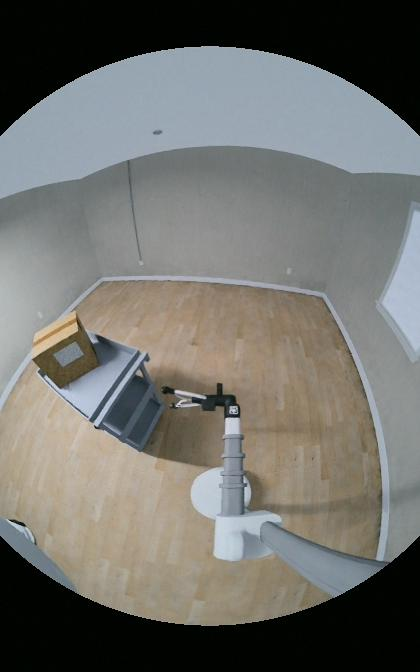

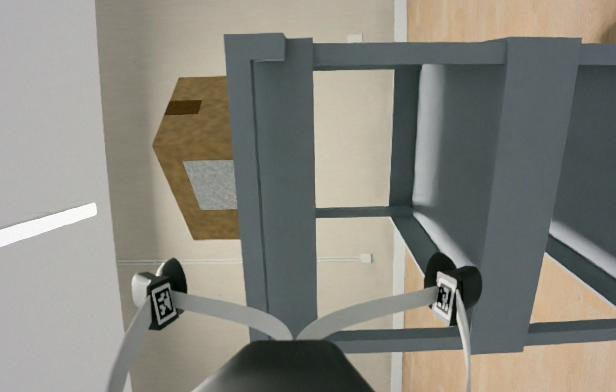

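Request:
move(
  blocking=false,
  r2={"base":{"translate_m":-0.05,"strafe_m":0.24},"joints":{"wrist_yaw_rad":1.35}},
)

Request:
wait(
  seconds=2.2,
)

Request:
wait(
  seconds=0.3,
  cameras=["r2_wrist_camera"],
)

Scene clock: 816.73 s.
move: r2 moving
r1: as last shown
r1.lidar_m: 0.58 0.65 2.04 1.85 1.79 2.22 1.50 1.38 1.40 1.32 1.20 0.88
r1.motor_effort: lift_m=+24(24) arm_m=-7(7) wheel_0=+1(1) wheel_1=-2(2) wheel_2=+10(10)
r1.servo_current: wrist_yaw_rad=78(91) wrist_pitch_rad=46(46) wrist_roll_rad=52(59) gripper_m=59(59)
r1.contact_limits: arm_m 0; translate_m 0.9
r1.wrist_depth_mm: - - 252 166 238 231 226 / - - 253 167 238 231 226 / - - 254 167 239 232 227 / - - 256 168 239 234 228 / - - 254 168 240 233 229 / - - 191 169 238 233 228 / - - 254 167 178 233 229
r2.base_odometry: x=-0.145 y=-1.874 heading=+1.121
r2.turned_by_wheels: +0.001
r2.turned_by_imu: +0.001
r2.base_tilt: forward=-0.7 right=+0.1
r2.lidar_m: 3.09 0.66 0.58 3.07 1.99 1.98 2.72 2.13 1.68 1.68 1.83 2.75
r2.base_status: translate_m moving; strafe_m moving
r2.joint_positions: lift_m=+0.618 arm_m=+0.200 wrist_yaw_rad=+1.353 wrist_pitch_rad=+0.000 wrist_roll_rad=+1.569 gripper_m=+0.141
r2.joint_status: wrist_yaw_rad moving
r2.measured_speeds: translate_m=-0.026 strafe_m=+0.126 rotate_rad=-0.004 lift_m=+0.000 arm_m=+0.000 wrist_yaw_rad=-0.008 wrist_pitch_rad=+0.000 wrist_roll_rad=+0.000
r2.motor_effort: lift_m=+21(21) arm_m=+7(7) wheel_0=-10(13) wheel_1=+11(11) wheel_2=+6(8)
r2.servo_current: wrist_yaw_rad=46(104) wrist_pitch_rad=39(46) wrist_roll_rad=52(52) gripper_m=46(52)
r2.hand_pose: x=+0.5184 y=+0.2627 z=+0.7960 quat_wxyz=(+0.552, +0.551, +0.442, +0.443) (m; r2's base frame)
r2.wrist_depth_mm: - - - - - 1576 1078 / - - - - - 1576 1098 / - - - 459 - 1336 452 / - - 732 459 - 462 462 / - - 707 469 - 469 469 / - - 410 469 199 469 473 / - - - - - - 480
pictures: none

Scene clock: 818.47 s.
earlier move: r2 done
r1.base_odometry: x=-3.058 y=+1.509 heading=-0.247
r1.turned_by_wheels: +0.000
r1.turned_by_imu: +0.000
r1.base_tilt: forward=-1.6 right=+1.2
r1.lidar_m: 0.58 0.63 1.93 1.80 1.79 2.23 1.49 1.38 1.42 1.34 1.21 0.89
r1.base_status: not commanded
r1.joint_positions: lift_m=+0.970 arm_m=+0.195 wrist_yaw_rad=+0.615 wrist_pitch_rad=+0.002 wrist_roll_rad=+0.000 gripper_m=-0.019
r1.joint_status: not commanded
r1.measured_speeds: all 0
r1.motor_effort: lift_m=+24(24) arm_m=-7(7) wheel_0=+0(1) wheel_1=-2(2) wheel_2=+10(10)
r1.servo_current: wrist_yaw_rad=91(111) wrist_pitch_rad=46(52) wrist_roll_rad=52(65) gripper_m=52(59)
r1.contact_limits: arm_m 0; translate_m 0.9
r1.hand_pose: x=+0.6522 y=+0.0948 z=+1.1472 quat_wxyz=(+0.953, +0.000, +0.001, +0.302) (m; r1's base frame)
r1.wrist_depth_mm: - - 252 167 238 231 227 / - - 253 167 238 233 227 / - - 253 167 240 232 227 / - - 254 168 240 233 228 / - - 254 168 239 235 228 / - - 190 169 238 234 229 / - - 255 167 178 232 229
r2.base_odometry: x=-0.351 y=-1.823 heading=+1.120
r2.turned_by_wheels: +0.000
r2.turned_by_imu: +0.000
r2.base_tilt: forward=-0.7 right=+0.1
r2.lidar_m: 0.78 0.44 0.43 2.86 1.82 1.83 2.64 2.42 1.94 1.89 2.06 3.08
r2.base_status: done
r2.joint_positions: lift_m=+0.618 arm_m=+0.200 wrist_yaw_rad=+1.352 wrist_pitch_rad=+0.000 wrist_roll_rad=+1.569 gripper_m=+0.141
r2.joint_status: all done
r2.measured_speeds: all 0
r2.motor_effort: lift_m=+20(21) arm_m=+7(7) wheel_0=-3(14) wheel_1=+2(11) wheel_2=+3(9)
r2.servo_current: wrist_yaw_rad=46(104) wrist_pitch_rad=33(46) wrist_roll_rad=39(59) gripper_m=46(59)
r2.hand_pose: x=+0.5186 y=+0.2625 z=+0.7960 quat_wxyz=(+0.552, +0.551, +0.442, +0.443) (m; r2's base frame)
r2.wrist_depth_mm: - - 260 263 - 1464 - / - - 265 265 - 647 - / - - 231 270 - - - / - 508 229 274 - - - / - 569 224 278 - - - / - - 220 281 212 186 - / - - 223 - - 1921 -
wait: 1.73 of 2.2 s (r2 has come to rest)
pictures: none

Scene clock: 818.77 s.
r1.base_odometry: x=-3.058 y=+1.509 heading=-0.247
r1.turned_by_wheels: +0.000
r1.turned_by_imu: +0.000
r1.base_tilt: forward=-1.6 right=+1.3
r1.lidar_m: 0.59 0.66 1.93 1.80 1.80 2.27 1.48 1.39 1.40 1.33 1.20 0.86
r1.base_status: not commanded
r1.joint_positions: lift_m=+0.970 arm_m=+0.195 wrist_yaw_rad=+0.615 wrist_pitch_rad=+0.002 wrist_roll_rad=+0.000 gripper_m=-0.019
r1.joint_status: not commanded
r1.measured_speeds: all 0
r1.motor_effort: lift_m=+24(24) arm_m=-7(7) wheel_0=+0(1) wheel_1=-2(2) wheel_2=+10(10)
r1.servo_current: wrist_yaw_rad=65(111) wrist_pitch_rad=46(52) wrist_roll_rad=46(65) gripper_m=52(59)
r1.contact_limits: arm_m 0; translate_m 0.9
r1.hand_pose: x=+0.6522 y=+0.0948 z=+1.1472 quat_wxyz=(+0.953, +0.000, +0.001, +0.302) (m; r1's base frame)
r1.wrist_depth_mm: - - 253 167 237 232 226 / - - 252 167 238 233 226 / - - 254 167 239 233 227 / - - 254 168 240 233 229 / - - 254 168 240 233 229 / - - 191 169 238 235 229 / - - 254 166 178 232 229
r2.base_odometry: x=-0.351 y=-1.823 heading=+1.120
r2.turned_by_wheels: +0.000
r2.turned_by_imu: +0.000
r2.base_tilt: forward=-0.7 right=+0.1
r2.lidar_m: 0.76 0.41 0.43 2.87 1.83 1.84 2.63 2.41 1.91 1.87 2.05 3.10
r2.base_status: done
r2.joint_positions: lift_m=+0.618 arm_m=+0.200 wrist_yaw_rad=+1.352 wrist_pitch_rad=+0.000 wrist_roll_rad=+1.569 gripper_m=+0.141
r2.joint_status: all done
r2.measured_speeds: all 0
r2.motor_effort: lift_m=+20(21) arm_m=+7(7) wheel_0=-2(14) wheel_1=+1(11) wheel_2=+3(9)
r2.servo_current: wrist_yaw_rad=39(104) wrist_pitch_rad=46(46) wrist_roll_rad=39(59) gripper_m=52(59)
r2.hand_pose: x=+0.5186 y=+0.2625 z=+0.7960 quat_wxyz=(+0.552, +0.551, +0.442, +0.443) (m; r2's base frame)
r2.wrist_depth_mm: - - 262 263 - 1464 - / - - 264 265 - 654 - / - - 231 270 - - - / - 508 228 273 - - - / - 574 224 277 - - - / - - 220 279 211 185 - / - - 222 - - 1983 -
wait: 0.30 s; at rest by 0.27 s
pictures: r2_wrist_camera
Images, in order (width x height): r2_wrist_camera 616x392.

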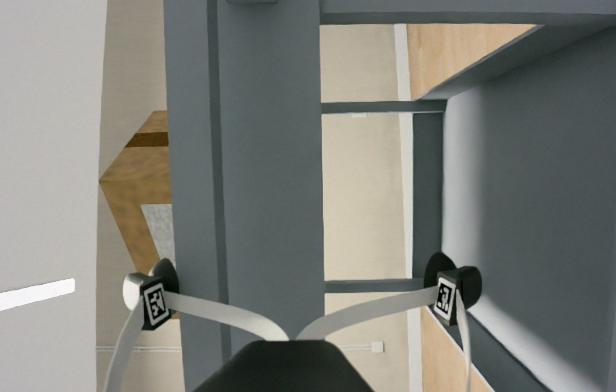

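Request:
move(
  blocking=false,
  r2={"base":{"translate_m":0.006,"strafe_m":0.03}},
)

Request:
wait(
  seconds=0.8,
)

Request:
move(
  blocking=false,
  r2={"joints":{"gripper_m":0.02}},
)

Request:
wait(
  seconds=2,
  cameras=["r2_wrist_camera","r2_head_camera","r2_head_left_camera"],
)

Scene clock: 826.33 s.
move: r2 moving
r1: as last shown
r1.lidar_m: 0.56 0.65 1.96 1.79 1.76 2.26 1.49 1.38 1.41 1.33 1.20 0.83
r1.motor_effort: lift_m=+24(24) arm_m=-6(7) wheel_0=+0(1) wheel_1=-2(2) wheel_2=+10(10)
r1.servo_current: wrist_yaw_rad=85(98) wrist_pitch_rad=39(46) wrist_roll_rad=46(59) gripper_m=52(59)
r1.contact_limits: arm_m 0; translate_m 0.9
r1.wrist_depth_mm: - - 253 167 238 230 227 / - - 253 167 239 231 227 / - - 254 167 240 233 228 / - - 254 168 239 233 227 / - - 254 168 239 233 229 / - - 191 169 237 233 228 / - - 254 167 178 233 229
r2.base_odometry: x=-0.371 y=-1.807 heading=+1.119
r2.turned_by_wheels: -0.001
r2.turned_by_imu: -0.001
r2.base_tilt: forward=-0.6 right=+0.1
r2.lidar_m: 0.69 0.39 0.43 2.82 1.79 1.85 2.65 2.42 1.96 1.91 2.06 3.14
r2.base_status: translate_m moving; strafe_m moving
r2.joint_positions: lift_m=+0.618 arm_m=+0.200 wrist_yaw_rad=+1.352 wrist_pitch_rad=+0.000 wrist_roll_rad=+1.569 gripper_m=+0.141
r2.joint_status: not commanded
r2.measured_speeds: translate_m=+0.010 strafe_m=+0.044 rotate_rad=-0.001 lift_m=+0.000 arm_m=+0.000 wrist_yaw_rad=-0.006 wrist_pitch_rad=+0.000 wrist_roll_rad=+0.000
r2.motor_effort: lift_m=+21(21) arm_m=+7(7) wheel_0=-4(10) wheel_1=+2(11) wheel_2=-7(8)
r2.servo_current: wrist_yaw_rad=46(59) wrist_pitch_rad=39(46) wrist_roll_rad=46(52) gripper_m=52(52)
r2.hand_pose: x=+0.5187 y=+0.2625 z=+0.7960 quat_wxyz=(+0.552, +0.551, +0.442, +0.443) (m; r2's base frame)
r2.wrist_depth_mm: - - 239 241 - 1618 - / - - 193 244 - 768 - / - - 192 248 - - - / - 488 216 251 - - - / - 549 213 254 - - - / - - 196 257 199 187 - / - - 200 - - - -
pictures: none

Scene clock: 826.80 s.
earlier move: r2 done
r1.base_odometry: x=-3.058 y=+1.509 heading=-0.247
r1.turned_by_wheels: +0.000
r1.turned_by_imu: +0.000
r1.base_tilt: forward=-1.6 right=+1.2
r1.lidar_m: 0.59 0.65 1.96 1.79 1.80 2.27 1.49 1.39 1.42 1.30 1.21 0.89
r1.base_status: not commanded
r1.joint_positions: lift_m=+0.970 arm_m=+0.195 wrist_yaw_rad=+0.615 wrist_pitch_rad=+0.002 wrist_roll_rad=+0.000 gripper_m=-0.019
r1.joint_status: not commanded
r1.measured_speeds: all 0
r1.motor_effort: lift_m=+24(24) arm_m=-7(7) wheel_0=+1(1) wheel_1=-2(2) wheel_2=+10(10)
r1.servo_current: wrist_yaw_rad=59(98) wrist_pitch_rad=46(52) wrist_roll_rad=59(59) gripper_m=46(59)
r1.contact_limits: arm_m 0; translate_m 0.9
r1.hand_pose: x=+0.6522 y=+0.0948 z=+1.1472 quat_wxyz=(+0.953, +0.000, +0.001, +0.302) (m; r1's base frame)
r1.wrist_depth_mm: - - 253 167 238 232 227 / - - 252 167 238 232 227 / - - 253 167 239 232 228 / - - 255 167 239 233 228 / - - 255 168 240 232 229 / - - 191 168 238 234 228 / - - 253 167 178 233 229
r2.base_odometry: x=-0.375 y=-1.804 heading=+1.119
r2.turned_by_wheels: +0.000
r2.turned_by_imu: +0.000
r2.base_tilt: forward=-0.7 right=+0.0
r2.lidar_m: 0.69 0.42 0.39 2.84 1.78 1.82 2.65 2.47 1.95 1.90 2.07 3.11
r2.base_status: done
r2.joint_positions: lift_m=+0.618 arm_m=+0.200 wrist_yaw_rad=+1.352 wrist_pitch_rad=+0.000 wrist_roll_rad=+1.569 gripper_m=+0.141
r2.joint_status: not commanded
r2.measured_speeds: all 0
r2.motor_effort: lift_m=+20(21) arm_m=+7(7) wheel_0=-7(10) wheel_1=+3(11) wheel_2=-8(9)
r2.servo_current: wrist_yaw_rad=39(59) wrist_pitch_rad=39(46) wrist_roll_rad=59(59) gripper_m=52(52)
r2.hand_pose: x=+0.5188 y=+0.2625 z=+0.7961 quat_wxyz=(+0.552, +0.551, +0.442, +0.443) (m; r2's base frame)
r2.wrist_depth_mm: - - 236 236 - 1618 - / - - 239 240 - 788 - / - 554 189 244 - 788 - / - 484 213 247 - - - / - 544 209 250 - - - / - 211 194 252 200 187 - / - - 196 - - - -
wait: 0.47 of 0.8 s (r2 has come to rest)
pictures: none

Scene clock: 827.30 s.
move: r2 moving
r1: as last shown
r1.base_tilt: forward=-1.5 right=+1.2
r1.lidar_m: 0.59 0.68 1.98 1.79 1.80 2.24 1.49 1.39 1.41 1.32 1.19 0.89
r1.motor_effort: lift_m=+24(24) arm_m=-7(7) wheel_0=+1(2) wheel_1=-2(2) wheel_2=+10(10)
r1.servo_current: wrist_yaw_rad=98(104) wrist_pitch_rad=46(52) wrist_roll_rad=52(65) gripper_m=52(59)
r1.contact_limits: arm_m 0; translate_m 0.9
r1.wrist_depth_mm: - - 252 167 238 230 225 / - - 254 167 238 232 226 / - - 252 167 239 233 228 / - - 255 168 240 234 229 / - - 255 169 239 233 229 / - - 191 169 239 233 229 / - - 254 167 178 232 229
r2.base_odometry: x=-0.375 y=-1.804 heading=+1.119
r2.turned_by_wheels: +0.000
r2.turned_by_imu: +0.000
r2.base_tilt: forward=-0.7 right=+0.1
r2.lidar_m: 0.70 0.39 0.41 2.83 1.78 1.85 2.64 2.49 1.91 1.90 2.06 3.15
r2.base_status: not commanded
r2.joint_positions: lift_m=+0.618 arm_m=+0.200 wrist_yaw_rad=+1.352 wrist_pitch_rad=-0.001 wrist_roll_rad=+1.569 gripper_m=+0.130
r2.joint_status: gripper_m moving
r2.measured_speeds: translate_m=+0.000 strafe_m=+0.000 rotate_rad=+0.001 lift_m=+0.000 arm_m=+0.000 wrist_yaw_rad=+0.000 wrist_pitch_rad=-0.010 wrist_roll_rad=+0.000
r2.motor_effort: lift_m=+19(20) arm_m=+7(7) wheel_0=-6(8) wheel_1=+3(3) wheel_2=-8(9)
r2.servo_current: wrist_yaw_rad=46(52) wrist_pitch_rad=39(46) wrist_roll_rad=46(59) gripper_m=91(104)
r2.hand_pose: x=+0.5188 y=+0.2625 z=+0.7965 quat_wxyz=(+0.552, +0.552, +0.442, +0.443) (m; r2's base frame)
r2.wrist_depth_mm: - - 236 236 - 1661 - / - - 238 240 - 741 - / - 585 204 243 - 831 - / - 488 204 246 - 831 - / - 549 201 250 - - - / - - 195 253 194 - - / - - 196 - - - -
pictures: none

Scene clock: 828.97 s.
earlier move: r2 done
r1.base_odometry: x=-3.058 y=+1.509 heading=-0.247
r1.turned_by_wheels: +0.000
r1.turned_by_imu: +0.000
r1.base_tilt: forward=-1.6 right=+1.3
r1.lidar_m: 0.58 0.65 1.92 1.77 1.81 2.23 1.49 1.38 1.41 1.33 1.21 0.87
r1.base_status: not commanded
r1.joint_positions: lift_m=+0.970 arm_m=+0.195 wrist_yaw_rad=+0.615 wrist_pitch_rad=+0.002 wrist_roll_rad=+0.000 gripper_m=-0.019
r1.joint_status: not commanded
r1.measured_speeds: all 0
r1.motor_effort: lift_m=+24(24) arm_m=-7(7) wheel_0=+1(2) wheel_1=-2(2) wheel_2=+10(10)
r1.servo_current: wrist_yaw_rad=98(111) wrist_pitch_rad=52(52) wrist_roll_rad=39(65) gripper_m=46(65)
r1.contact_limits: arm_m 0; translate_m 0.9
r1.hand_pose: x=+0.6522 y=+0.0948 z=+1.1472 quat_wxyz=(+0.953, +0.000, +0.001, +0.302) (m; r1's base frame)
r1.wrist_depth_mm: - - 252 166 237 230 226 / - - 254 167 239 232 227 / - - 255 168 240 232 227 / - - 254 168 240 235 229 / - - 254 168 241 233 229 / - - 191 169 239 234 229 / - - 254 166 179 233 229
r2.base_odometry: x=-0.375 y=-1.804 heading=+1.121
r2.turned_by_wheels: +0.001
r2.turned_by_imu: +0.001
r2.base_tilt: forward=-0.7 right=+0.1
r2.lidar_m: 0.67 0.40 0.39 2.85 1.79 1.81 2.63 2.47 1.95 1.88 2.08 3.12
r2.base_status: not commanded
r2.joint_positions: lift_m=+0.619 arm_m=+0.200 wrist_yaw_rad=+1.349 wrist_pitch_rad=-0.017 wrist_roll_rad=+1.569 gripper_m=+0.021
r2.joint_status: all done
r2.measured_speeds: all 0
r2.motor_effort: lift_m=+10(20) arm_m=+5(7) wheel_0=+0(8) wheel_1=+3(3) wheel_2=+0(9)
r2.servo_current: wrist_yaw_rad=46(65) wrist_pitch_rad=91(91) wrist_roll_rad=39(59) gripper_m=163(397)
r2.hand_pose: x=+0.5194 y=+0.2621 z=+0.8016 quat_wxyz=(+0.549, +0.556, +0.437, +0.447) (m; r2's base frame)
r2.wrist_depth_mm: - - 158 211 - 1808 477 / - - 160 214 - 759 - / - - 162 218 - 788 - / - 484 166 222 - - - / - - 168 226 - - - / - 179 170 229 183 - - / - - 175 - - 1808 -
wait: 1.67 of 2 s (r2 has come to rest)
pictures: r2_head_camera, r2_head_left_camera, r2_wrist_camera
Images, in order (width x height): r2_head_camera 420x560, r2_head_left_camera 420x672, r2_wrist_camera 616x392.

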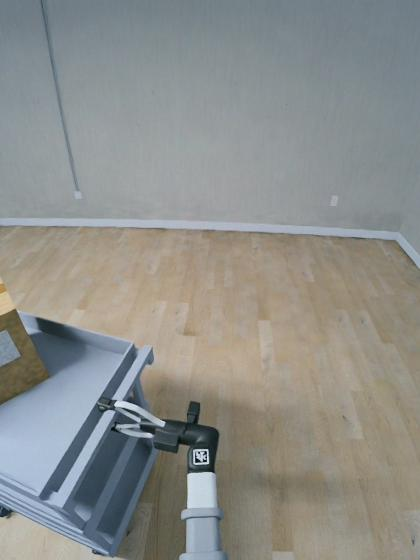

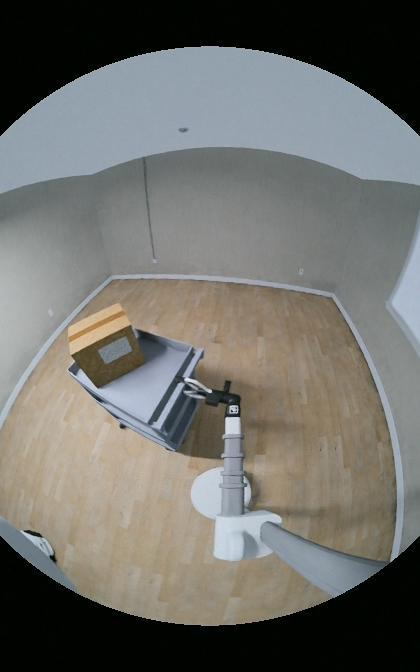

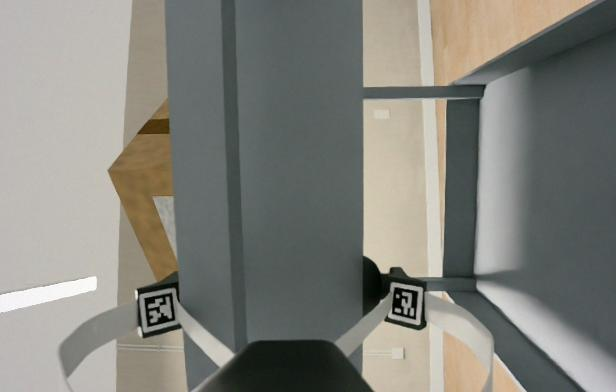

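Request:
move(
  blocking=false,
  r2={"base":{"translate_m":-0.607,"strafe_m":0.254},"joints":{"wrist_yaw_rad":0.85},"speeds":{"wrist_yaw_rad":0.17}},
)

Request:
wait(
  seconds=3.2,
  cameras=["r2_wrist_camera","r2_head_left_camera"],
)

Scene clock: 845.33 s.
move: r2 moving
r1: as last shown
r1.lidar_m: 0.58 0.63 1.91 1.75 1.81 2.23 1.49 1.39 1.40 1.34 1.21 0.90
r1.motor_effort: lift_m=+24(24) arm_m=-7(7) wheel_0=+1(1) wheel_1=-2(2) wheel_2=+10(10)
r1.servo_current: wrist_yaw_rad=91(98) wrist_pitch_rad=39(52) wrist_roll_rad=59(59) gripper_m=52(59)
r1.contact_limits: arm_m 0; translate_m 0.9
r1.wrist_depth_mm: - - 252 167 237 231 227 / - - 253 167 238 231 226 / - - 254 167 239 234 228 / - - 254 167 240 234 229 / - - 255 169 240 233 228 / - - 191 169 238 235 229 / - - 254 167 177 233 230
r2.base_odometry: x=-0.400 y=-1.826 heading=+1.120
r2.turned_by_wheels: -0.001
r2.turned_by_imu: +0.000
r2.base_tilt: forward=-0.7 right=+0.1
r2.lidar_m: 0.63 0.39 0.47 2.82 1.77 1.77 2.62 2.51 1.97 1.92 2.10 3.12
r2.base_status: translate_m moving; strafe_m moving
r2.joint_positions: lift_m=+0.619 arm_m=+0.200 wrist_yaw_rad=+1.273 wrist_pitch_rad=-0.017 wrist_roll_rad=+1.570 gripper_m=+0.021
r2.joint_status: wrist_yaw_rad moving
r2.measured_speeds: translate_m=-0.121 strafe_m=+0.051 rotate_rad=-0.001 lift_m=+0.000 arm_m=+0.000 wrist_yaw_rad=-0.183 wrist_pitch_rad=+0.000 wrist_roll_rad=+0.002
r2.motor_effort: lift_m=+11(11) arm_m=+4(6) wheel_0=-7(12) wheel_1=-8(8) wheel_2=+14(14)
r2.servo_current: wrist_yaw_rad=0(52) wrist_pitch_rad=85(91) wrist_roll_rad=59(59) gripper_m=163(163)
r2.hand_pose: x=+0.5392 y=+0.2499 z=+0.8016 quat_wxyz=(+0.566, +0.572, +0.415, +0.425) (m; r2's base frame)
r2.wrist_depth_mm: - - 166 220 - 1808 1255 / - - 166 223 - 1808 - / - - 167 224 - 788 - / - 480 169 225 - - - / - - 170 228 - - - / - 178 171 229 182 153 - / - - 173 - - - -
pictures: none

Scene clock: 848.43 s.
earlier move: r2 done
r1.base_odometry: x=-3.058 y=+1.509 heading=-0.247
r1.turned_by_wheels: +0.000
r1.turned_by_imu: +0.000
r1.base_tilt: forward=-1.6 right=+1.2
r1.lidar_m: 0.60 0.63 1.23 1.36 1.82 2.23 1.47 1.39 1.41 1.32 1.21 0.89
r1.base_status: not commanded
r1.joint_positions: lift_m=+0.970 arm_m=+0.195 wrist_yaw_rad=+0.615 wrist_pitch_rad=+0.002 wrist_roll_rad=+0.000 gripper_m=-0.019
r1.joint_status: not commanded
r1.measured_speeds: all 0
r1.motor_effort: lift_m=+24(24) arm_m=-7(7) wheel_0=+0(1) wheel_1=-2(2) wheel_2=+10(10)
r1.servo_current: wrist_yaw_rad=72(104) wrist_pitch_rad=39(52) wrist_roll_rad=46(72) gripper_m=59(59)
r1.contact_limits: arm_m 0; translate_m 0.9
r1.hand_pose: x=+0.6522 y=+0.0948 z=+1.1472 quat_wxyz=(+0.953, +0.000, +0.001, +0.302) (m; r1's base frame)
r1.wrist_depth_mm: - - 252 166 238 231 226 / - - 252 167 239 232 226 / - - 254 168 240 233 227 / - - 254 167 239 234 228 / - - 255 168 239 233 229 / - - 191 170 237 234 227 / - - 255 167 178 234 229
r2.base_odometry: x=-0.868 y=-2.239 heading=+1.120
r2.turned_by_wheels: +0.001
r2.turned_by_imu: -0.002
r2.base_tilt: forward=-0.7 right=+0.1
r2.lidar_m: 0.62 0.58 2.69 2.66 1.27 1.17 2.02 2.17 2.13 2.07 2.28 3.39
r2.base_status: done
r2.joint_positions: lift_m=+0.619 arm_m=+0.200 wrist_yaw_rad=+0.854 wrist_pitch_rad=-0.017 wrist_roll_rad=+1.570 gripper_m=+0.021
r2.joint_status: all done
r2.measured_speeds: all 0
r2.motor_effort: lift_m=+10(11) arm_m=+4(6) wheel_0=+0(22) wheel_1=-5(10) wheel_2=+4(14)
r2.servo_current: wrist_yaw_rad=52(98) wrist_pitch_rad=91(98) wrist_roll_rad=52(59) gripper_m=143(163)
r2.hand_pose: x=+0.6262 y=+0.1600 z=+0.8016 quat_wxyz=(+0.641, +0.646, +0.287, +0.298) (m; r2's base frame)
r2.wrist_depth_mm: - - 150 149 - 707 - / - 104 161 163 - 768 - / - 118 135 181 - - - / - - 150 199 - - - / - - 148 226 - 1863 - / - 181 170 258 182 1464 452 / - - - - - 1756 399
wait: 3.10 of 3.2 s (r2 has come to rest)
pictures: r2_head_left_camera, r2_wrist_camera
Images, in order (width x height): r2_head_left_camera 420x672, r2_wrist_camera 616x392.

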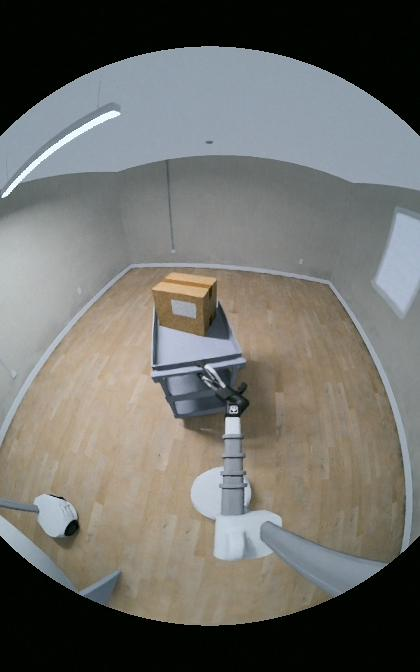

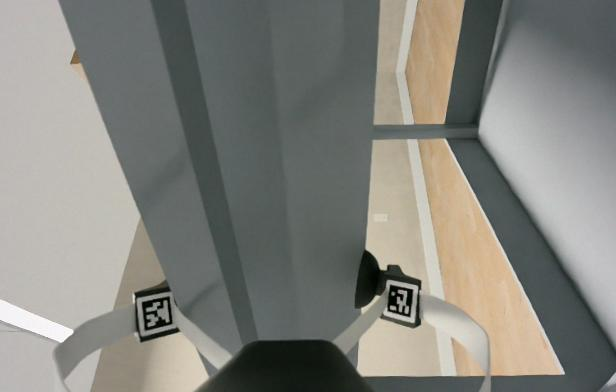

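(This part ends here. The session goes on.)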